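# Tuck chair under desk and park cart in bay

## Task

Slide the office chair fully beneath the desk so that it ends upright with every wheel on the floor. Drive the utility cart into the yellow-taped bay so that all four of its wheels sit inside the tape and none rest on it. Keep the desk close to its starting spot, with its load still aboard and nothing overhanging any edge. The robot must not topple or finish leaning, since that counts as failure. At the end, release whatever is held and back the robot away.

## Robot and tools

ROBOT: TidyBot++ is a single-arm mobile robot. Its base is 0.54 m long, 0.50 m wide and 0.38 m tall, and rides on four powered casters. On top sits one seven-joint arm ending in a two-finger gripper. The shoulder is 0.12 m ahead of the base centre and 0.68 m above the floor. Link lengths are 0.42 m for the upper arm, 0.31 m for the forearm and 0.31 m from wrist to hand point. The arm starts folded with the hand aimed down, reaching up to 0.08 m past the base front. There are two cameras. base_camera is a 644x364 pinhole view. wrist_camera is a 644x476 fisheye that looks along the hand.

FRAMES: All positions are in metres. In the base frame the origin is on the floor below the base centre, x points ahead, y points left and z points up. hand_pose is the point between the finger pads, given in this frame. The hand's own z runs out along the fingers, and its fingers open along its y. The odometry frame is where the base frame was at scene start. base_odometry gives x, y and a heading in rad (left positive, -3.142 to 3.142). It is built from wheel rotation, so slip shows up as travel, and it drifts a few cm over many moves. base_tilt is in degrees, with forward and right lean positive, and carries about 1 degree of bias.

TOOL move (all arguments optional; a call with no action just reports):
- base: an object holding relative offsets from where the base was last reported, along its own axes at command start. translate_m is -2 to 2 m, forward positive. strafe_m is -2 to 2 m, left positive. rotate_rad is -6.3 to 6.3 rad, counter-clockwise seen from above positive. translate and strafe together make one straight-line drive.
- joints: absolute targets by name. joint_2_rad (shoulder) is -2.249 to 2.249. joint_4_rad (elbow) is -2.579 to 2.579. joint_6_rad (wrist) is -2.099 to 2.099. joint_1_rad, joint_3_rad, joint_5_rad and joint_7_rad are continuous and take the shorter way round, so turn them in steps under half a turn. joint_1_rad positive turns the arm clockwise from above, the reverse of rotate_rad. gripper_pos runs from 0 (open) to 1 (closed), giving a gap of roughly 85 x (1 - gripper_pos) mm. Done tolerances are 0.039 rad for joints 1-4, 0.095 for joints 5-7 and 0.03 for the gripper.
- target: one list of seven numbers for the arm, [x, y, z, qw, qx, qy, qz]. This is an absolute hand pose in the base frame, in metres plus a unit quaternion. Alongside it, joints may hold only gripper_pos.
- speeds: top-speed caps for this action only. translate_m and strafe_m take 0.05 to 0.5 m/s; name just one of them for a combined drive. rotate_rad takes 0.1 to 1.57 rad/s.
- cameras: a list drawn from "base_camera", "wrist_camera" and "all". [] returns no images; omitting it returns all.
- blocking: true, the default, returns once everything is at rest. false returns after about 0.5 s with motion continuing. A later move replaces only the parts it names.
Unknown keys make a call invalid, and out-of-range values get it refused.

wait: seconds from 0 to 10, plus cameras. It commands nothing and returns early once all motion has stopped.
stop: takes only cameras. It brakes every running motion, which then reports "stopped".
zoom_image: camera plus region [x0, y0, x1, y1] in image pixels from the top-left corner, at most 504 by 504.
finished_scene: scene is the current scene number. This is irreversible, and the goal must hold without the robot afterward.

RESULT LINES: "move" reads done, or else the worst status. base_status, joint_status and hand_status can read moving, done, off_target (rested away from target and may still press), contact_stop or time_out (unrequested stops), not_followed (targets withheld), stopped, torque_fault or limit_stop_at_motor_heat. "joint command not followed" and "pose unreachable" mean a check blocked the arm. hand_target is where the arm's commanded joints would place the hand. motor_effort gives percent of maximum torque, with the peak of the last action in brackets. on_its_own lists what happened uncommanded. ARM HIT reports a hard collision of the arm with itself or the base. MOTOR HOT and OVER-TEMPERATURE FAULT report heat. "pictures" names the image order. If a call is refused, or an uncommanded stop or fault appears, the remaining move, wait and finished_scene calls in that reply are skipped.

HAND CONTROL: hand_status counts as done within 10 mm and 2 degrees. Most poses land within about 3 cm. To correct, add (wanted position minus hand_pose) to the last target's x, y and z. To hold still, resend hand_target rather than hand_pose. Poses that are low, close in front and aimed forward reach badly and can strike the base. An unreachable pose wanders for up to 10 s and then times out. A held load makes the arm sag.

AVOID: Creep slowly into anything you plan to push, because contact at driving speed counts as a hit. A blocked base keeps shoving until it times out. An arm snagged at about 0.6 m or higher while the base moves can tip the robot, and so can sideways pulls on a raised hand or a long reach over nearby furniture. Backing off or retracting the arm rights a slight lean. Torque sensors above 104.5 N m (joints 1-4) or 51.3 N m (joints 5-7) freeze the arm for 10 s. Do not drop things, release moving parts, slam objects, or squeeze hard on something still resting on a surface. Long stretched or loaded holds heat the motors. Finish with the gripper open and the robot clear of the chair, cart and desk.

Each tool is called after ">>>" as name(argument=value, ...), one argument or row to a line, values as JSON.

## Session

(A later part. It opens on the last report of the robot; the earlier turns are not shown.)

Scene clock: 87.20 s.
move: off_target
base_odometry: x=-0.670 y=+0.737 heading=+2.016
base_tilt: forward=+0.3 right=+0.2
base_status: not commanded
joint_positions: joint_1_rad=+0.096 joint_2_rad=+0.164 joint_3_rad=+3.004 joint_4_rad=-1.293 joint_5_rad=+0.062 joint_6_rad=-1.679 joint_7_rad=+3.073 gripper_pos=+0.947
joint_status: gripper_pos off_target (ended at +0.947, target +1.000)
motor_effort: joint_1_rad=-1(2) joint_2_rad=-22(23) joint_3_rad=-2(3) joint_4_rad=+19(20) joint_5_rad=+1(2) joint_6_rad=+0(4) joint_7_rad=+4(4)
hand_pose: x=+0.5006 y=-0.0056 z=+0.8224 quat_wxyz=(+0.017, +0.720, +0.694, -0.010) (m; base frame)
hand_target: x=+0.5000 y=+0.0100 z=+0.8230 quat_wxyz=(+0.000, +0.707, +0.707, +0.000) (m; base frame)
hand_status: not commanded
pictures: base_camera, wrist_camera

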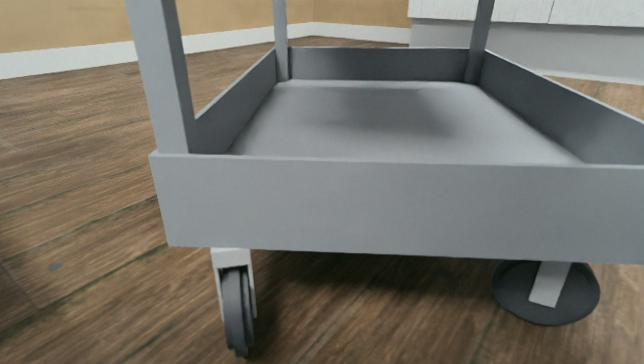

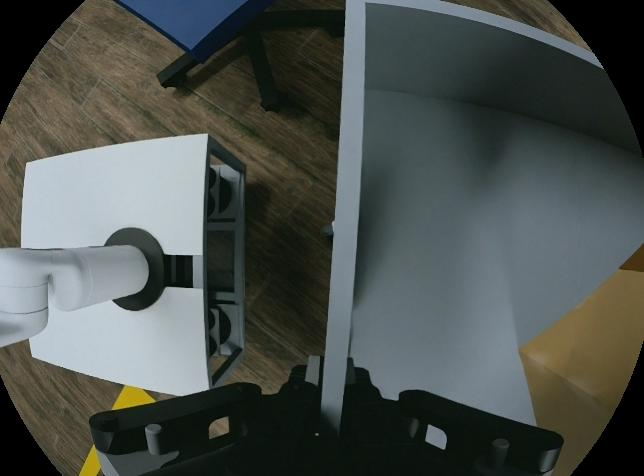

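>>> move(
  base={"translate_m":-0.2,"strafe_m":-0.3,"rotate_rad":-0.15},
  speeds={"translate_m":0.1,"rotate_rad":0.1},
)

Scene clock: 100.27 s.
move: done
base_odometry: x=-0.313 y=+0.685 heading=+1.866
base_tilt: forward=+0.3 right=+0.2
base_status: done
joint_positions: joint_1_rad=+0.076 joint_2_rad=+0.170 joint_3_rad=+2.985 joint_4_rad=-1.286 joint_5_rad=+0.048 joint_6_rad=-1.681 joint_7_rad=+3.116 gripper_pos=+0.948
joint_status: not commanded
motor_effort: joint_1_rad=+2(13) joint_2_rad=-22(27) joint_3_rad=+1(10) joint_4_rad=+18(21) joint_5_rad=-1(5) joint_6_rad=-1(7) joint_7_rad=-2(11)
hand_pose: x=+0.5019 y=+0.0128 z=+0.8224 quat_wxyz=(+0.010, +0.690, +0.723, -0.005) (m; base frame)
hand_target: x=+0.5000 y=+0.0100 z=+0.8230 quat_wxyz=(+0.000, +0.707, +0.707, +0.000) (m; base frame)
hand_status: not commanded
pictures: base_camera, wrist_camera

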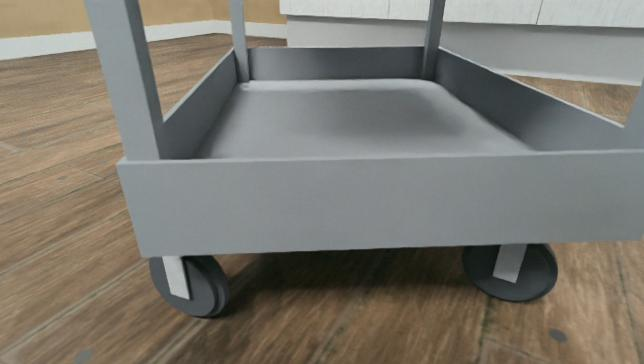

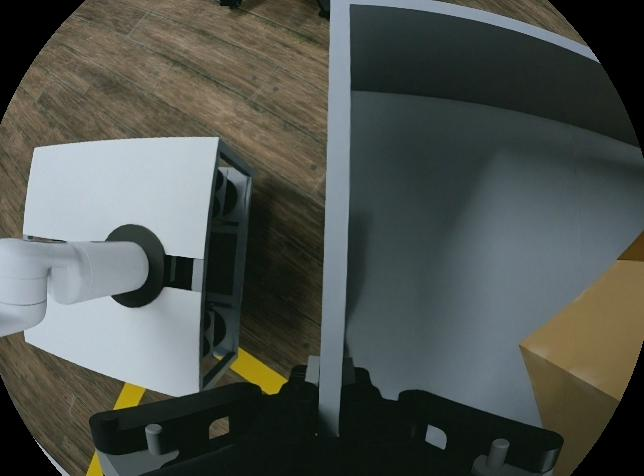

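>>> move(
  base={"translate_m":-0.384,"strafe_m":-0.625,"rotate_rad":-0.416},
  speeds={"translate_m":0.12,"rotate_rad":0.1},
)

Scene clock: 108.93 s.
move: done
base_odometry: x=+0.396 y=+0.500 heading=+1.449
base_tilt: forward=+0.3 right=+0.2
base_status: done
joint_positions: joint_1_rad=+0.078 joint_2_rad=+0.174 joint_3_rad=+2.988 joint_4_rad=-1.281 joint_5_rad=+0.033 joint_6_rad=-1.672 joint_7_rad=+3.121 gripper_pos=+0.948
joint_status: not commanded
motor_effort: joint_1_rad=+2(12) joint_2_rad=-24(26) joint_3_rad=-1(9) joint_4_rad=+17(21) joint_5_rad=-1(5) joint_6_rad=-2(6) joint_7_rad=-1(10)
hand_pose: x=+0.5063 y=+0.0157 z=+0.8224 quat_wxyz=(+0.008, +0.690, +0.724, +0.004) (m; base frame)
hand_target: x=+0.5000 y=+0.0100 z=+0.8230 quat_wxyz=(+0.000, +0.707, +0.707, +0.000) (m; base frame)
hand_status: not commanded
pictures: base_camera, wrist_camera

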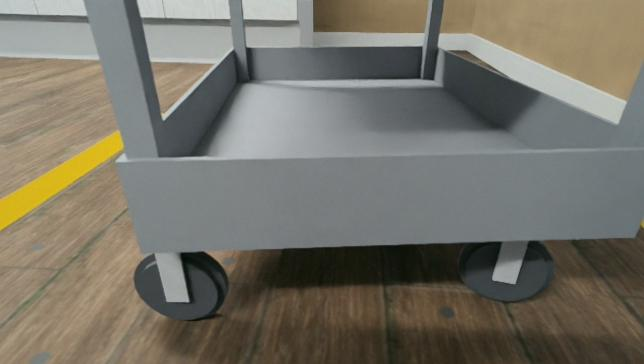

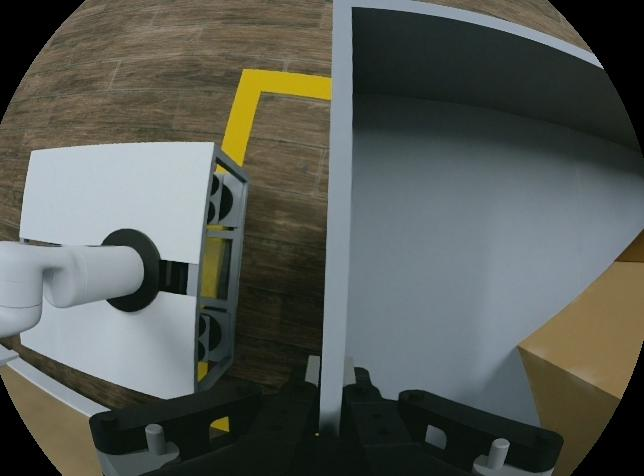

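>>> move(
  joints={"gripper_pos":0},
)

>>> move(
  target=[0.5, 0.01, 0.92, 0, 0.707, 0.707, 0],
)

>>> move(
  base={"translate_m":-0.2},
)

>>> move(
  base={"strafe_m":1.15},
  joints={"joint_1_rad":-0.05,"joint_2_rad":-0.338,"joint_3_rad":3.11,"joint_4_rad":-2.5,"joint_5_rad":0.03,"joint_6_rad":0.16,"joint_7_rad":1.57},
)

>>> move(
  base={"translate_m":0.15,"rotate_rad":-0.5},
)

Scene clock: 115.13 s.
move: done
base_odometry: x=+0.396 y=+0.500 heading=+1.449
base_tilt: forward=+0.3 right=+0.2
base_status: not commanded
joint_positions: joint_1_rad=+0.078 joint_2_rad=+0.173 joint_3_rad=+2.988 joint_4_rad=-1.281 joint_5_rad=+0.033 joint_6_rad=-1.672 joint_7_rad=+3.121 gripper_pos=+0.000
joint_status: all done
motor_effort: joint_1_rad=+1(2) joint_2_rad=-22(25) joint_3_rad=+0(2) joint_4_rad=+17(20) joint_5_rad=+1(2) joint_6_rad=-1(1) joint_7_rad=+0(1)
hand_pose: x=+0.5063 y=+0.0156 z=+0.8224 quat_wxyz=(+0.008, +0.690, +0.724, +0.004) (m; base frame)
hand_target: x=+0.5000 y=+0.0100 z=+0.8230 quat_wxyz=(+0.000, +0.707, +0.707, +0.000) (m; base frame)
hand_status: not commanded
pictures: base_camera, wrist_camera

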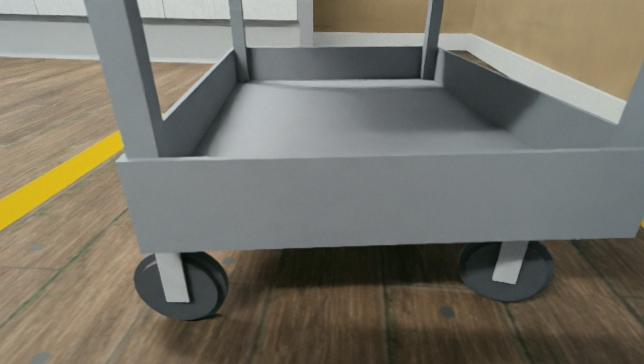

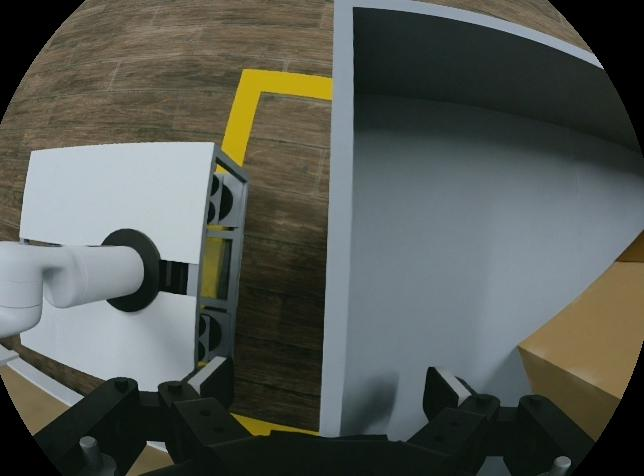

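Scene clock: 116.73 s.
move: off_target
base_odometry: x=+0.396 y=+0.500 heading=+1.449
base_tilt: forward=+0.3 right=+0.2
base_status: not commanded
joint_positions: joint_1_rad=+0.080 joint_2_rad=+0.227 joint_3_rad=+2.970 joint_4_rad=-0.871 joint_5_rad=+0.033 joint_6_rad=-1.992 joint_7_rad=+3.121 gripper_pos=+0.000
joint_status: not commanded
motor_effort: joint_1_rad=+1(1) joint_2_rad=-23(24) joint_3_rad=-1(1) joint_4_rad=+16(19) joint_5_rad=+0(1) joint_6_rad=-1(1) joint_7_rad=+0(1)
hand_pose: x=+0.5069 y=+0.0163 z=+0.9254 quat_wxyz=(+0.015, +0.689, +0.725, +0.023) (m; base frame)
hand_target: x=+0.5000 y=+0.0100 z=+0.9200 quat_wxyz=(+0.000, +0.707, +0.707, +0.000) (m; base frame)
hand_status: off_target (0.011 m and 4.3 deg from the pose sent, 0.098 m and 3.0 deg at the start)
pictures: base_camera, wrist_camera

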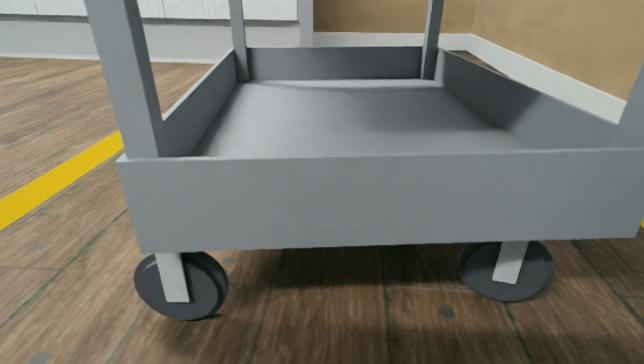

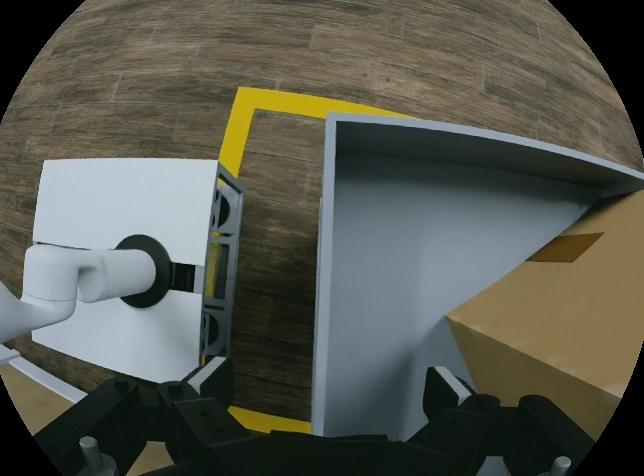

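Scene clock: 118.37 s.
move: done
base_odometry: x=+0.372 y=+0.301 heading=+1.449
base_tilt: forward=+0.3 right=+0.2
base_status: done
joint_positions: joint_1_rad=+0.082 joint_2_rad=+0.237 joint_3_rad=+2.969 joint_4_rad=-0.869 joint_5_rad=+0.033 joint_6_rad=-2.001 joint_7_rad=+3.121 gripper_pos=+0.000
joint_status: not commanded
motor_effort: joint_1_rad=+1(1) joint_2_rad=-23(27) joint_3_rad=-1(2) joint_4_rad=+15(17) joint_5_rad=+1(1) joint_6_rad=-1(1) joint_7_rad=+0(0)
hand_pose: x=+0.5067 y=+0.0156 z=+0.9218 quat_wxyz=(+0.008, +0.689, +0.724, +0.017) (m; base frame)
hand_target: x=+0.5000 y=+0.0100 z=+0.9200 quat_wxyz=(+0.000, +0.707, +0.707, +0.000) (m; base frame)
hand_status: not commanded
pictures: base_camera, wrist_camera

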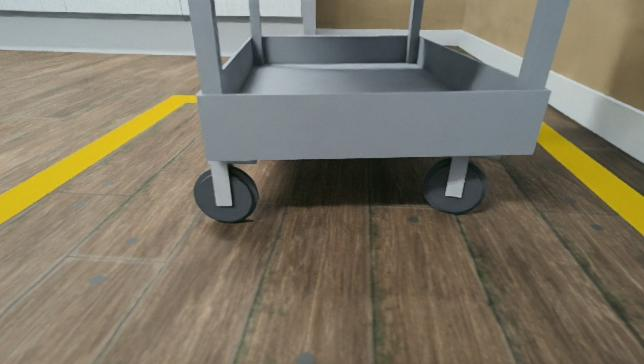

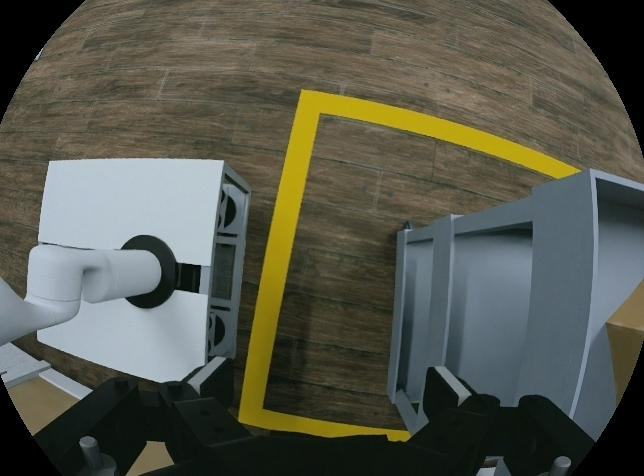

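Scene clock: 122.13 s.
move: done
base_odometry: x=-0.769 y=+0.440 heading=+1.449
base_tilt: forward=+0.3 right=+0.2
base_status: done
joint_positions: joint_1_rad=-0.040 joint_2_rad=-0.323 joint_3_rad=+3.096 joint_4_rad=-2.484 joint_5_rad=+0.033 joint_6_rad=+0.115 joint_7_rad=+1.620 gripper_pos=+0.000
joint_status: all done
motor_effort: joint_1_rad=+1(2) joint_2_rad=-6(24) joint_3_rad=+1(3) joint_4_rad=+19(22) joint_5_rad=+1(2) joint_6_rad=+7(8) joint_7_rad=+0(1)
hand_pose: x=+0.5212 y=+0.0374 z=+0.7629 quat_wxyz=(+0.004, +0.851, +0.076, +0.520) (m; base frame)
hand_target: x=+0.5213 y=+0.0360 z=+0.7732 quat_wxyz=(-0.011, +0.841, +0.050, +0.539) (m; base frame)
hand_status: not commanded
pictures: base_camera, wrist_camera

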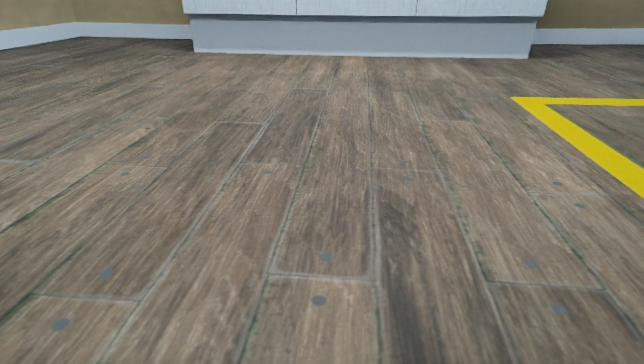

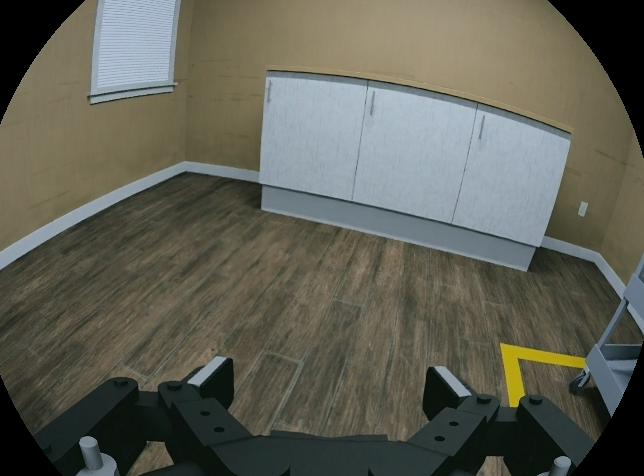

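Scene clock: 123.60 s.
move: done
base_odometry: x=-0.751 y=+0.589 heading=+0.949
base_tilt: forward=+0.3 right=+0.2
base_status: done
joint_positions: joint_1_rad=-0.043 joint_2_rad=-0.330 joint_3_rad=+3.102 joint_4_rad=-2.487 joint_5_rad=+0.033 joint_6_rad=+0.118 joint_7_rad=+1.620 gripper_pos=+0.000
joint_status: not commanded
motor_effort: joint_1_rad=+1(2) joint_2_rad=-6(9) joint_3_rad=+0(2) joint_4_rad=+20(21) joint_5_rad=+1(1) joint_6_rad=+7(7) joint_7_rad=+0(1)
hand_pose: x=+0.5205 y=+0.0358 z=+0.7652 quat_wxyz=(+0.004, +0.849, +0.073, +0.524) (m; base frame)
hand_target: x=+0.5213 y=+0.0360 z=+0.7732 quat_wxyz=(-0.011, +0.841, +0.050, +0.539) (m; base frame)
hand_status: not commanded
pictures: base_camera, wrist_camera

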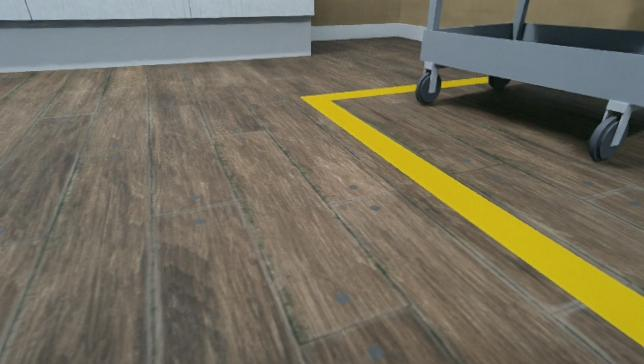

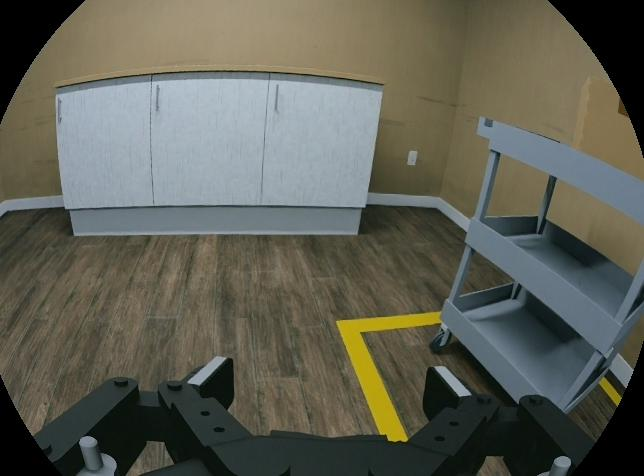

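>>> zoom_image(
  camera="base_camera",
  region=[380, 50, 560, 150],
)

Scaled by 2.800.

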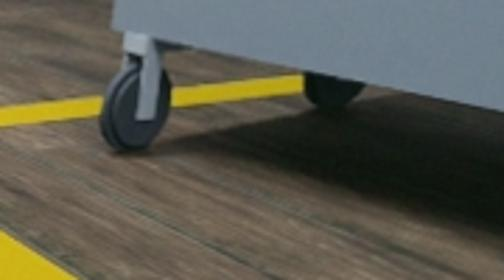

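>>> move(
  base={"rotate_rad":-2.9},
  joints={"joint_6_rad":0.6},
)

>>> move(
  base={"translate_m":-0.85,"strafe_m":-1.1},
)

Scene clock: 141.23 s.
move: done
base_odometry: x=-0.751 y=+0.589 heading=-1.950
base_tilt: forward=+0.3 right=+0.2
base_status: done
joint_positions: joint_1_rad=-0.044 joint_2_rad=-0.330 joint_3_rad=+3.104 joint_4_rad=-2.492 joint_5_rad=+0.033 joint_6_rad=+0.556 joint_7_rad=+1.619 gripper_pos=+0.000
joint_status: all done
motor_effort: joint_1_rad=+1(2) joint_2_rad=-7(9) joint_3_rad=+0(2) joint_4_rad=+21(22) joint_5_rad=+1(1) joint_6_rad=+8(9) joint_7_rad=+0(1)
hand_pose: x=+0.5523 y=+0.0439 z=+0.8936 quat_wxyz=(-0.003, +0.716, +0.066, +0.695) (m; base frame)
hand_target: x=+0.5493 y=+0.0434 z=+0.9060 quat_wxyz=(-0.022, +0.703, +0.046, +0.710) (m; base frame)
hand_status: not commanded
pictures: base_camera, wrist_camera

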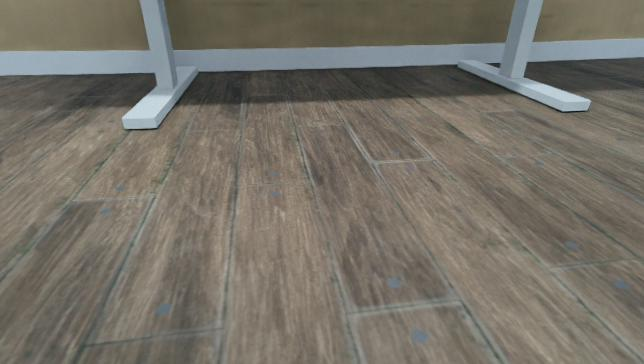

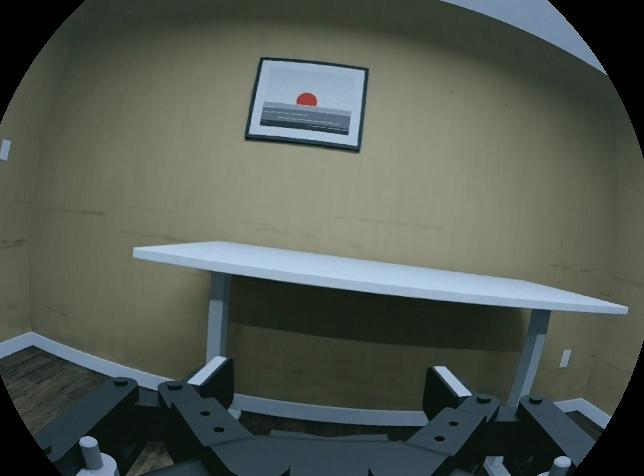

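Scene clock: 145.10 s.
move: done
base_odometry: x=-1.458 y=+1.787 heading=-1.950
base_tilt: forward=+0.3 right=+0.2
base_status: done
joint_positions: joint_1_rad=-0.045 joint_2_rad=-0.334 joint_3_rad=+3.106 joint_4_rad=-2.492 joint_5_rad=+0.033 joint_6_rad=+0.559 joint_7_rad=+1.619 gripper_pos=+0.000
joint_status: not commanded
motor_effort: joint_1_rad=+1(2) joint_2_rad=-7(11) joint_3_rad=+0(3) joint_4_rad=+21(22) joint_5_rad=+1(1) joint_6_rad=+8(8) joint_7_rad=+0(1)
hand_pose: x=+0.5516 y=+0.0434 z=+0.8959 quat_wxyz=(-0.003, +0.714, +0.066, +0.697) (m; base frame)
hand_target: x=+0.5493 y=+0.0434 z=+0.9060 quat_wxyz=(-0.022, +0.703, +0.046, +0.710) (m; base frame)
hand_status: not commanded
pictures: base_camera, wrist_camera

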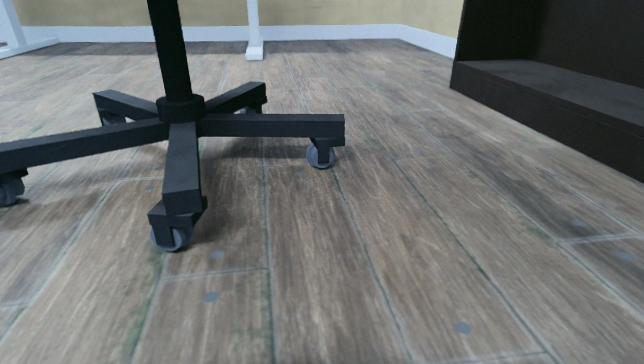

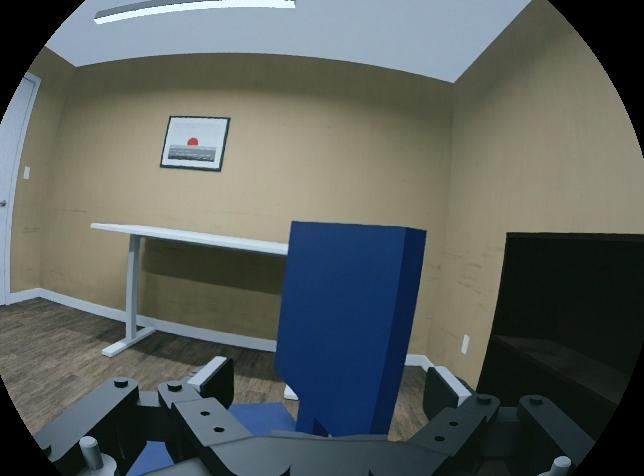

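>>> move(
  base={"translate_m":0.2,"strafe_m":-0.4,"rotate_rad":0.38},
)

Scene clock: 158.67 s.
move: done
base_odometry: x=-1.904 y=+1.749 heading=-1.570
base_tilt: forward=+0.3 right=+0.2
base_status: done
joint_positions: joint_1_rad=-0.048 joint_2_rad=-0.334 joint_3_rad=+3.108 joint_4_rad=-2.492 joint_5_rad=+0.033 joint_6_rad=+0.559 joint_7_rad=+1.619 gripper_pos=+0.000
joint_status: not commanded
motor_effort: joint_1_rad=+1(2) joint_2_rad=-7(8) joint_3_rad=+0(2) joint_4_rad=+20(21) joint_5_rad=+1(1) joint_6_rad=+8(8) joint_7_rad=+0(1)
hand_pose: x=+0.5515 y=+0.0438 z=+0.8961 quat_wxyz=(-0.003, +0.714, +0.066, +0.697) (m; base frame)
hand_target: x=+0.5493 y=+0.0434 z=+0.9060 quat_wxyz=(-0.022, +0.703, +0.046, +0.710) (m; base frame)
hand_status: not commanded
pictures: base_camera, wrist_camera

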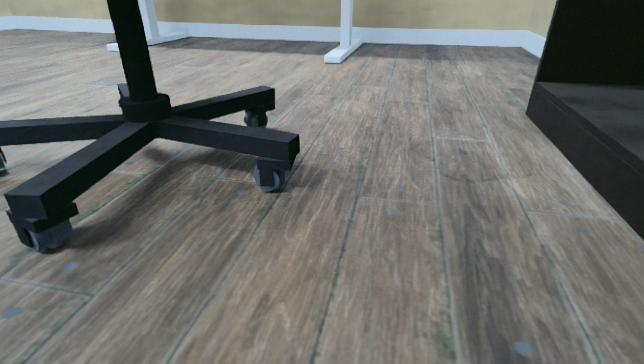

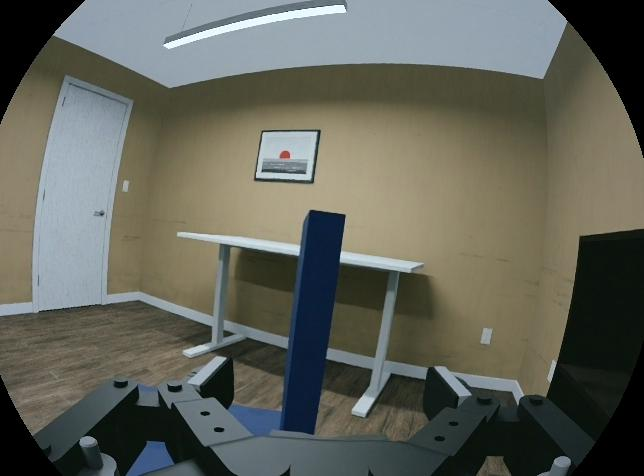

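>>> move(
  target=[0.52, 0.0, 0.82, 0, 0.707, 0, 0.707],
)

>>> move(
  base={"translate_m":0.2},
  speeds={"translate_m":0.2},
)

Scene clock: 163.07 s.
move: off_target
base_odometry: x=-1.904 y=+1.749 heading=-1.570
base_tilt: forward=+0.3 right=+0.2
base_status: not commanded
joint_positions: joint_1_rad=-0.008 joint_2_rad=-0.145 joint_3_rad=+3.139 joint_4_rad=-2.556 joint_5_rad=+0.033 joint_6_rad=+1.044 joint_7_rad=+1.615 gripper_pos=+0.000
joint_status: not commanded
motor_effort: joint_1_rad=+1(1) joint_2_rad=-11(12) joint_3_rad=+0(1) joint_4_rad=+16(22) joint_5_rad=+0(1) joint_6_rad=+8(8) joint_7_rad=+0(1)
hand_pose: x=+0.5726 y=+0.0154 z=+0.9267 quat_wxyz=(+0.010, +0.631, +0.034, +0.775) (m; base frame)
hand_target: x=+0.5702 y=-0.0008 z=+0.9272 quat_wxyz=(+0.001, +0.625, +0.001, +0.781) (m; base frame)
hand_status: off_target (0.120 m and 12.4 deg from the pose sent, 0.093 m and 7.7 deg at the start; a joint's target at an end of its range on 28 of 28 steps)
pictures: base_camera, wrist_camera

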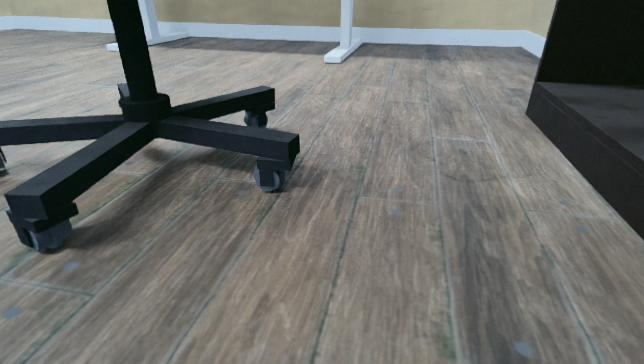

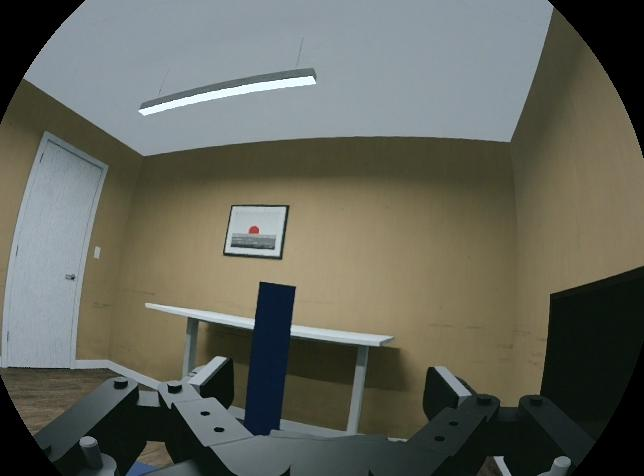

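Scene clock: 164.83 s.
move: done
base_odometry: x=-1.904 y=+1.549 heading=-1.570
base_tilt: forward=+0.3 right=+0.2
base_status: done
joint_positions: joint_1_rad=-0.008 joint_2_rad=-0.140 joint_3_rad=+3.139 joint_4_rad=-2.560 joint_5_rad=+0.033 joint_6_rad=+1.048 joint_7_rad=+1.615 gripper_pos=+0.000
joint_status: not commanded
motor_effort: joint_1_rad=+1(2) joint_2_rad=-11(13) joint_3_rad=+0(1) joint_4_rad=+18(19) joint_5_rad=+1(1) joint_6_rad=+7(8) joint_7_rad=+0(1)
hand_pose: x=+0.5730 y=+0.0153 z=+0.9238 quat_wxyz=(+0.010, +0.633, +0.034, +0.774) (m; base frame)
hand_target: x=+0.5702 y=-0.0008 z=+0.9272 quat_wxyz=(+0.001, +0.625, +0.001, +0.781) (m; base frame)
hand_status: not commanded
pictures: base_camera, wrist_camera

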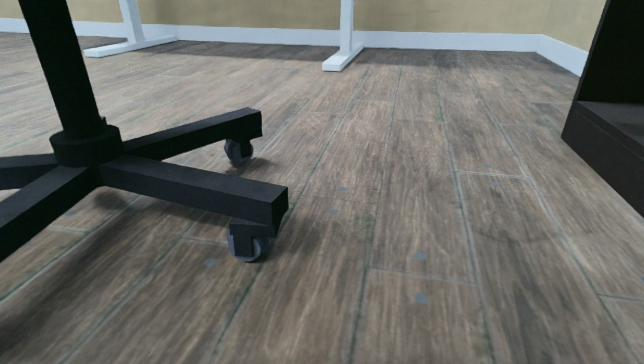

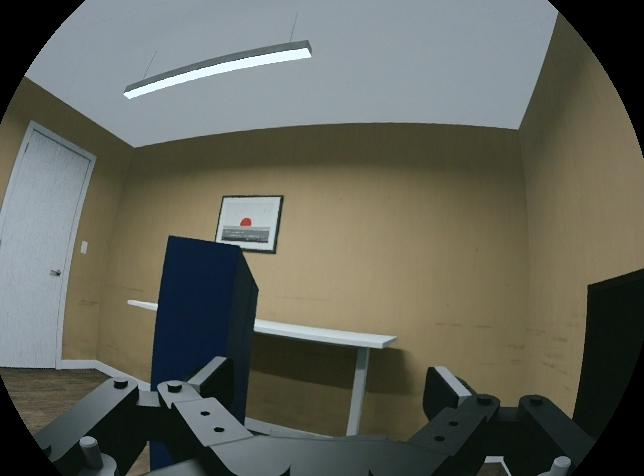

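>>> move(
  base={"translate_m":-0.27,"strafe_m":0.06},
)

>>> move(
  joints={"joint_1_rad":0.0,"joint_2_rad":0.3,"joint_3_rad":3.14,"joint_4_rad":-2.27,"joint_5_rad":0.0,"joint_6_rad":1.0,"joint_7_rad":1.57},
)

Scene clock: 171.47 s.
move: done
base_odometry: x=-1.844 y=+1.819 heading=-1.570
base_tilt: forward=+0.3 right=+0.2
base_status: done
joint_positions: joint_1_rad=-0.007 joint_2_rad=-0.139 joint_3_rad=+3.141 joint_4_rad=-2.563 joint_5_rad=+0.033 joint_6_rad=+1.050 joint_7_rad=+1.615 gripper_pos=+0.000
joint_status: not commanded
motor_effort: joint_1_rad=+1(1) joint_2_rad=-11(13) joint_3_rad=+0(1) joint_4_rad=+18(18) joint_5_rad=+1(1) joint_6_rad=+7(8) joint_7_rad=+0(1)
hand_pose: x=+0.5727 y=+0.0139 z=+0.9223 quat_wxyz=(+0.011, +0.634, +0.033, +0.773) (m; base frame)
hand_target: x=+0.5702 y=-0.0008 z=+0.9272 quat_wxyz=(+0.001, +0.625, +0.001, +0.781) (m; base frame)
hand_status: not commanded
pictures: base_camera, wrist_camera

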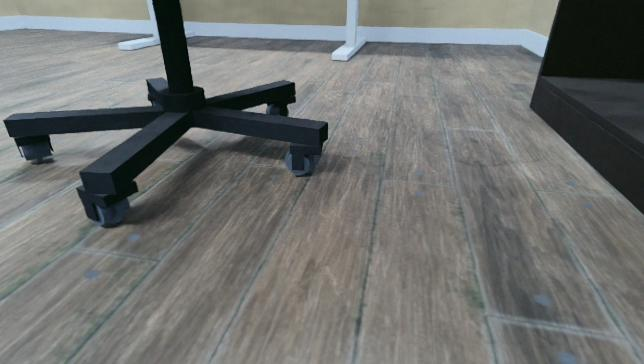

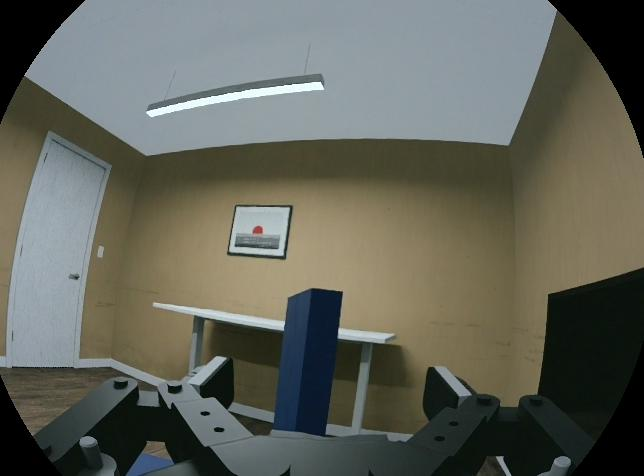

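Scene clock: 173.07 s.
move: done
base_odometry: x=-1.844 y=+1.819 heading=-1.570
base_tilt: forward=+0.3 right=+0.2
base_status: not commanded
joint_positions: joint_1_rad=-0.007 joint_2_rad=+0.288 joint_3_rad=+3.141 joint_4_rad=-2.281 joint_5_rad=+0.033 joint_6_rad=+1.032 joint_7_rad=+1.615 gripper_pos=+0.000
joint_status: all done
motor_effort: joint_1_rad=+1(2) joint_2_rad=-25(26) joint_3_rad=+0(1) joint_4_rad=+16(18) joint_5_rad=+1(1) joint_6_rad=+8(9) joint_7_rad=+0(1)
hand_pose: x=+0.7197 y=+0.0148 z=+0.8312 quat_wxyz=(+0.009, +0.695, +0.034, +0.719) (m; base frame)
hand_target: x=+0.7247 y=+0.0022 z=+0.8196 quat_wxyz=(-0.001, +0.707, +0.000, +0.707) (m; base frame)
hand_status: not commanded
pictures: base_camera, wrist_camera

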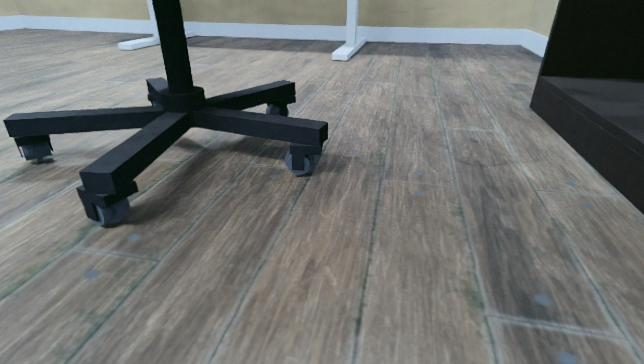

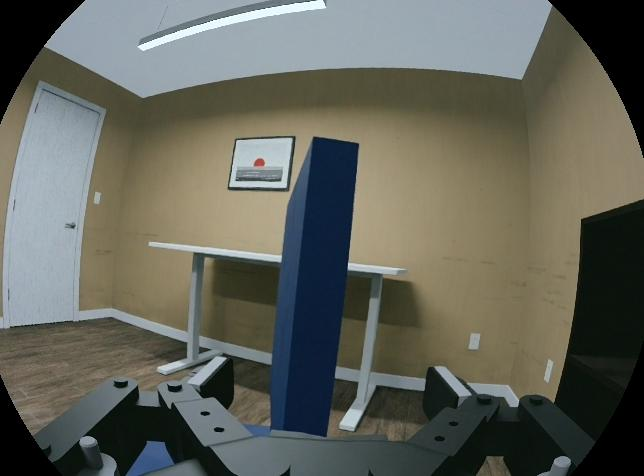

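>>> move(
  base={"translate_m":0.17},
  speeds={"translate_m":0.12},
)

Scene clock: 177.03 s.
move: done
base_odometry: x=-1.844 y=+1.649 heading=-1.570
base_tilt: forward=+0.3 right=+0.1
base_status: done
joint_positions: joint_1_rad=-0.007 joint_2_rad=+0.291 joint_3_rad=+3.141 joint_4_rad=-2.276 joint_5_rad=+0.033 joint_6_rad=+1.031 joint_7_rad=+1.615 gripper_pos=+0.000
joint_status: not commanded
motor_effort: joint_1_rad=+1(2) joint_2_rad=-24(27) joint_3_rad=+0(1) joint_4_rad=+14(17) joint_5_rad=+0(1) joint_6_rad=+8(8) joint_7_rad=+0(1)
hand_pose: x=+0.7215 y=+0.0148 z=+0.8323 quat_wxyz=(+0.009, +0.694, +0.034, +0.720) (m; base frame)
hand_target: x=+0.7247 y=+0.0022 z=+0.8196 quat_wxyz=(-0.001, +0.707, +0.000, +0.707) (m; base frame)
hand_status: not commanded
pictures: base_camera, wrist_camera

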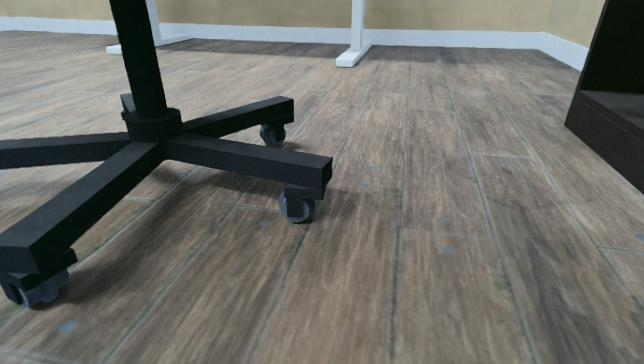

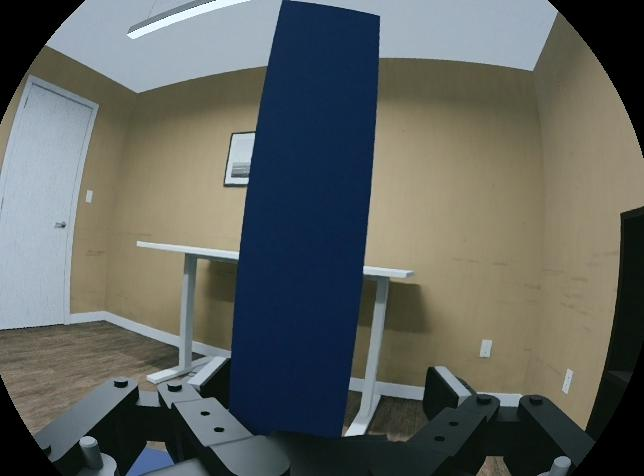

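>>> move(
  base={"strafe_m":0.013},
  speeds={"strafe_m":0.05},
)

>>> move(
  joints={"gripper_pos":1},
)

Scene clock: 180.03 s.
move: done
base_odometry: x=-1.831 y=+1.649 heading=-1.570
base_tilt: forward=+0.3 right=+0.2
base_status: done
joint_positions: joint_1_rad=-0.005 joint_2_rad=+0.291 joint_3_rad=+3.141 joint_4_rad=-2.276 joint_5_rad=+0.033 joint_6_rad=+1.031 joint_7_rad=+1.615 gripper_pos=+0.000
joint_status: not commanded
motor_effort: joint_1_rad=+1(3) joint_2_rad=-24(26) joint_3_rad=-1(2) joint_4_rad=+15(16) joint_5_rad=+0(1) joint_6_rad=+8(8) joint_7_rad=+0(0)
hand_pose: x=+0.7215 y=+0.0136 z=+0.8323 quat_wxyz=(+0.010, +0.694, +0.033, +0.720) (m; base frame)
hand_target: x=+0.7247 y=+0.0022 z=+0.8196 quat_wxyz=(-0.001, +0.707, +0.000, +0.707) (m; base frame)
hand_status: not commanded
pictures: base_camera, wrist_camera

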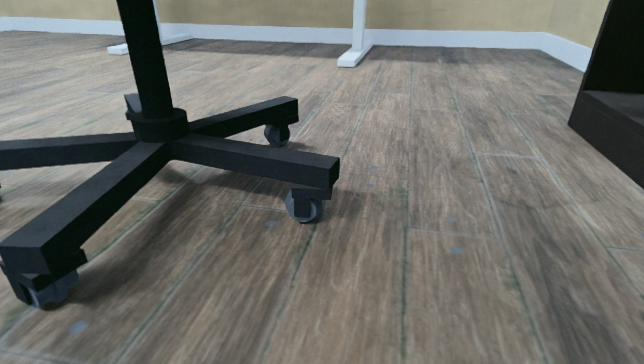

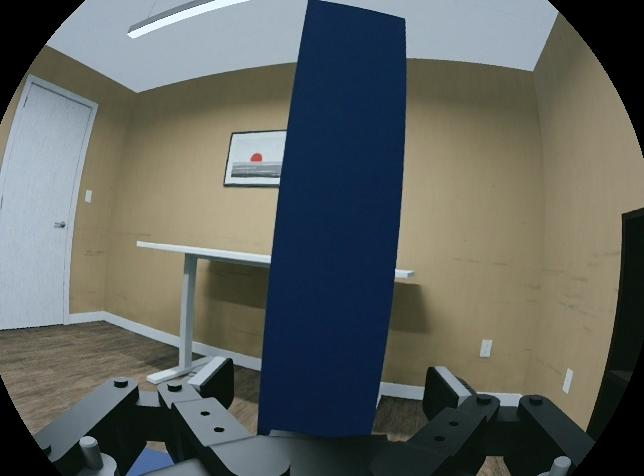

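Scene clock: 181.23 s.
move: off_target
base_odometry: x=-1.831 y=+1.649 heading=-1.570
base_tilt: forward=+0.3 right=+0.2
base_status: not commanded
joint_positions: joint_1_rad=-0.021 joint_2_rad=+0.278 joint_3_rad=+3.116 joint_4_rad=-2.292 joint_5_rad=+0.037 joint_6_rad=+1.030 joint_7_rad=+1.591 gripper_pos=+0.569
joint_status: gripper_pos off_target (ended at +0.569, target +1.000)
motor_effort: joint_1_rad=+6(8) joint_2_rad=-22(26) joint_3_rad=+5(7) joint_4_rad=+20(23) joint_5_rad=-3(7) joint_6_rad=+7(8) joint_7_rad=+3(4)
hand_pose: x=+0.7141 y=+0.0374 z=+0.8312 quat_wxyz=(-0.016, +0.695, +0.038, +0.717) (m; base frame)
hand_target: x=+0.7247 y=+0.0022 z=+0.8196 quat_wxyz=(-0.001, +0.707, +0.000, +0.707) (m; base frame)
hand_status: not commanded
pictures: base_camera, wrist_camera

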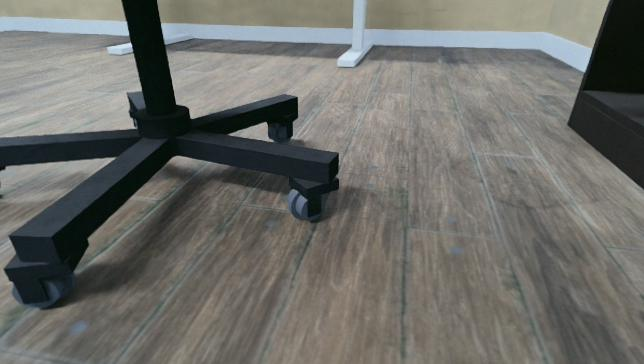

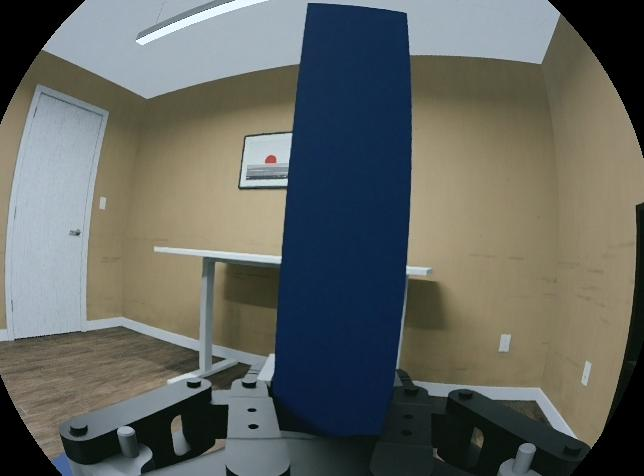

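>>> move(
  base={"translate_m":-0.02,"strafe_m":0.45,"rotate_rad":-0.43},
  speeds={"strafe_m":0.12,"rotate_rad":0.115},
)

>>> move(
  base={"translate_m":-0.036,"strafe_m":0.43,"rotate_rad":-0.42},
  speeds={"strafe_m":0.12,"rotate_rad":0.115},
)

>>> move(
  base={"translate_m":-0.036,"strafe_m":0.43,"rotate_rad":-0.42},
  speeds={"strafe_m":0.12,"rotate_rad":0.115},
)

>>> move(
  base={"translate_m":-0.036,"strafe_m":0.43,"rotate_rad":-0.42},
  speeds={"strafe_m":0.12,"rotate_rad":0.115},
)

Scene clock: 195.17 s.
move: done
base_odometry: x=-1.381 y=+1.669 heading=-2.001
base_tilt: forward=+0.3 right=+0.2
base_status: done
joint_positions: joint_1_rad=-0.004 joint_2_rad=+0.298 joint_3_rad=+3.131 joint_4_rad=-2.266 joint_5_rad=+0.020 joint_6_rad=+1.027 joint_7_rad=+1.590 gripper_pos=+0.572
joint_status: not commanded
motor_effort: joint_1_rad=+2(9) joint_2_rad=-27(29) joint_3_rad=+0(8) joint_4_rad=+13(23) joint_5_rad=+3(6) joint_6_rad=+8(9) joint_7_rad=+3(4)
hand_pose: x=+0.7250 y=+0.0143 z=+0.8314 quat_wxyz=(-0.001, +0.695, +0.020, +0.719) (m; base frame)
hand_target: x=+0.7247 y=+0.0022 z=+0.8196 quat_wxyz=(-0.001, +0.707, +0.000, +0.707) (m; base frame)
hand_status: not commanded
pictures: base_camera, wrist_camera

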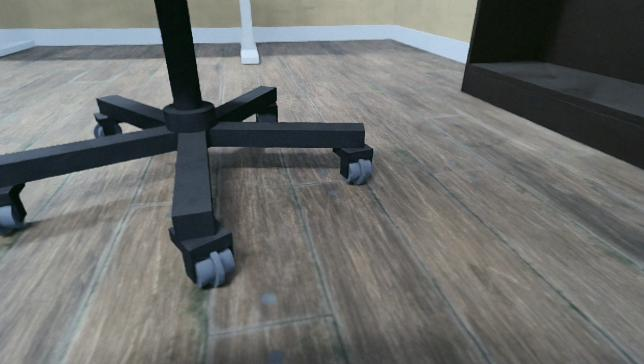

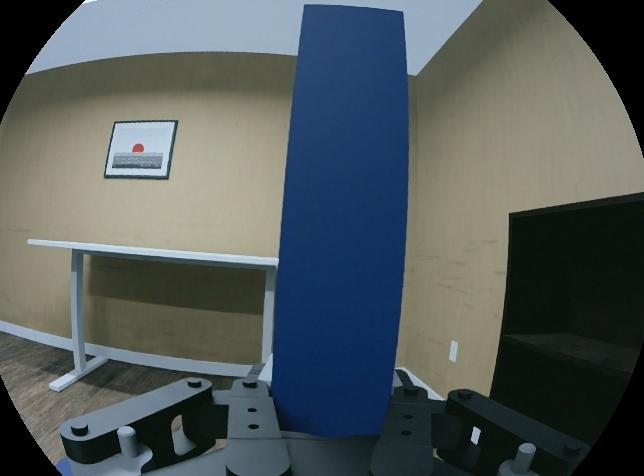

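Scene clock: 199.37 s.
move: done
base_odometry: x=-0.975 y=+1.523 heading=-2.421
base_tilt: forward=+0.3 right=+0.2
base_status: done
joint_positions: joint_1_rad=+0.008 joint_2_rad=+0.309 joint_3_rad=+3.145 joint_4_rad=-2.249 joint_5_rad=+0.007 joint_6_rad=+1.023 joint_7_rad=+1.589 gripper_pos=+0.573
joint_status: not commanded
motor_effort: joint_1_rad=-2(5) joint_2_rad=-29(32) joint_3_rad=-3(5) joint_4_rad=+11(22) joint_5_rad=+6(9) joint_6_rad=+8(10) joint_7_rad=+2(4)
hand_pose: x=+0.7314 y=-0.0037 z=+0.8315 quat_wxyz=(+0.010, +0.694, +0.006, +0.720) (m; base frame)
hand_target: x=+0.7247 y=+0.0022 z=+0.8196 quat_wxyz=(-0.001, +0.707, +0.000, +0.707) (m; base frame)
hand_status: not commanded
pictures: base_camera, wrist_camera

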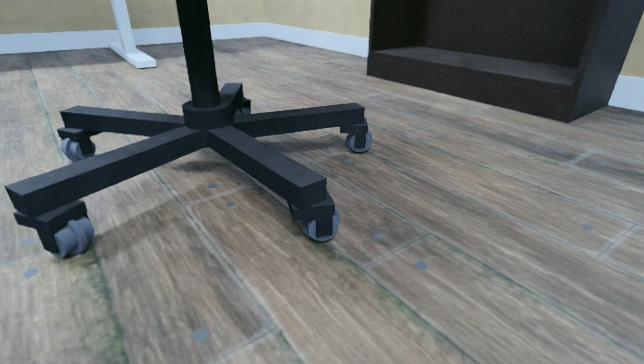

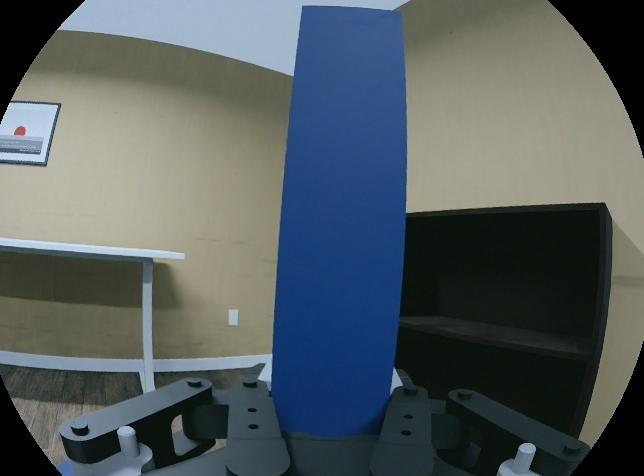

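Scene clock: 203.53 s.
move: done
base_odometry: x=-0.664 y=+1.223 heading=-2.841
base_tilt: forward=+0.3 right=+0.2
base_status: done
joint_positions: joint_1_rad=+0.020 joint_2_rad=+0.306 joint_3_rad=+3.159 joint_4_rad=-2.251 joint_5_rad=-0.011 joint_6_rad=+1.022 joint_7_rad=+1.589 gripper_pos=+0.573
joint_status: not commanded
motor_effort: joint_1_rad=-3(7) joint_2_rad=-27(31) joint_3_rad=-4(7) joint_4_rad=+11(20) joint_5_rad=+8(11) joint_6_rad=+8(10) joint_7_rad=+2(3)
hand_pose: x=+0.7301 y=-0.0232 z=+0.8316 quat_wxyz=(+0.023, +0.695, -0.010, +0.719) (m; base frame)
hand_target: x=+0.7247 y=+0.0022 z=+0.8196 quat_wxyz=(-0.001, +0.707, +0.000, +0.707) (m; base frame)
hand_status: not commanded
pictures: base_camera, wrist_camera

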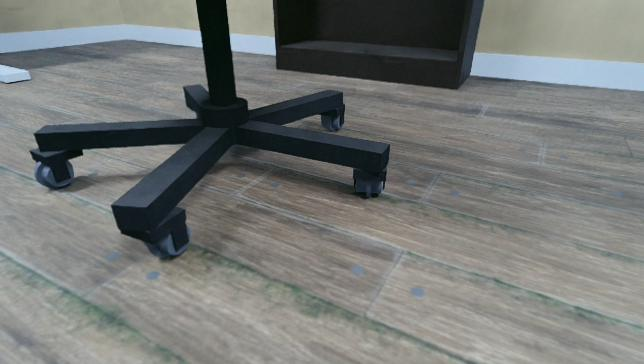

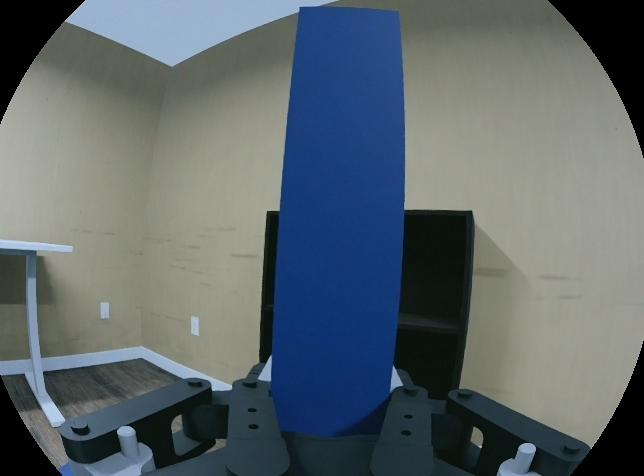

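Scene clock: 207.73 s.
move: done
base_odometry: x=-0.503 y=+0.823 heading=+3.021
base_tilt: forward=+0.3 right=+0.2
base_status: done
joint_positions: joint_1_rad=+0.027 joint_2_rad=+0.310 joint_3_rad=+3.166 joint_4_rad=-2.246 joint_5_rad=-0.019 joint_6_rad=+1.021 joint_7_rad=+1.589 gripper_pos=+0.573
joint_status: not commanded
motor_effort: joint_1_rad=-4(8) joint_2_rad=-29(32) joint_3_rad=-5(9) joint_4_rad=+10(18) joint_5_rad=+8(11) joint_6_rad=+9(10) joint_7_rad=+1(2)
hand_pose: x=+0.7316 y=-0.0334 z=+0.8317 quat_wxyz=(+0.029, +0.694, -0.018, +0.719) (m; base frame)
hand_target: x=+0.7247 y=+0.0022 z=+0.8196 quat_wxyz=(-0.001, +0.707, +0.000, +0.707) (m; base frame)
hand_status: not commanded
pictures: base_camera, wrist_camera

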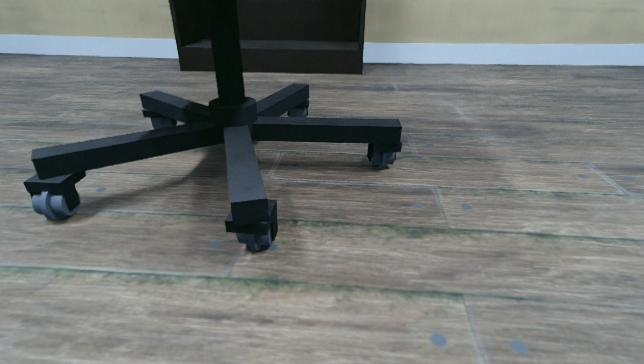

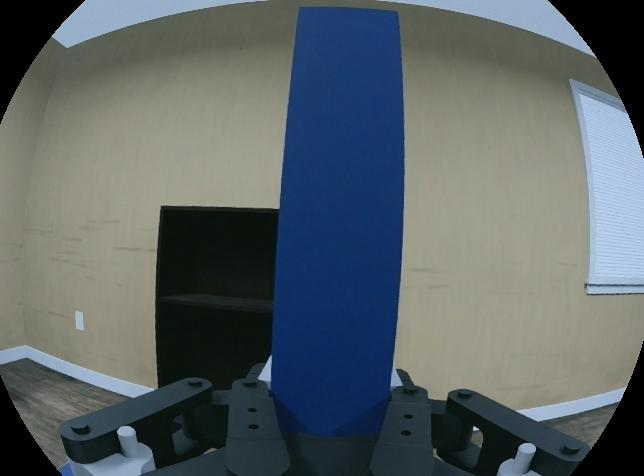

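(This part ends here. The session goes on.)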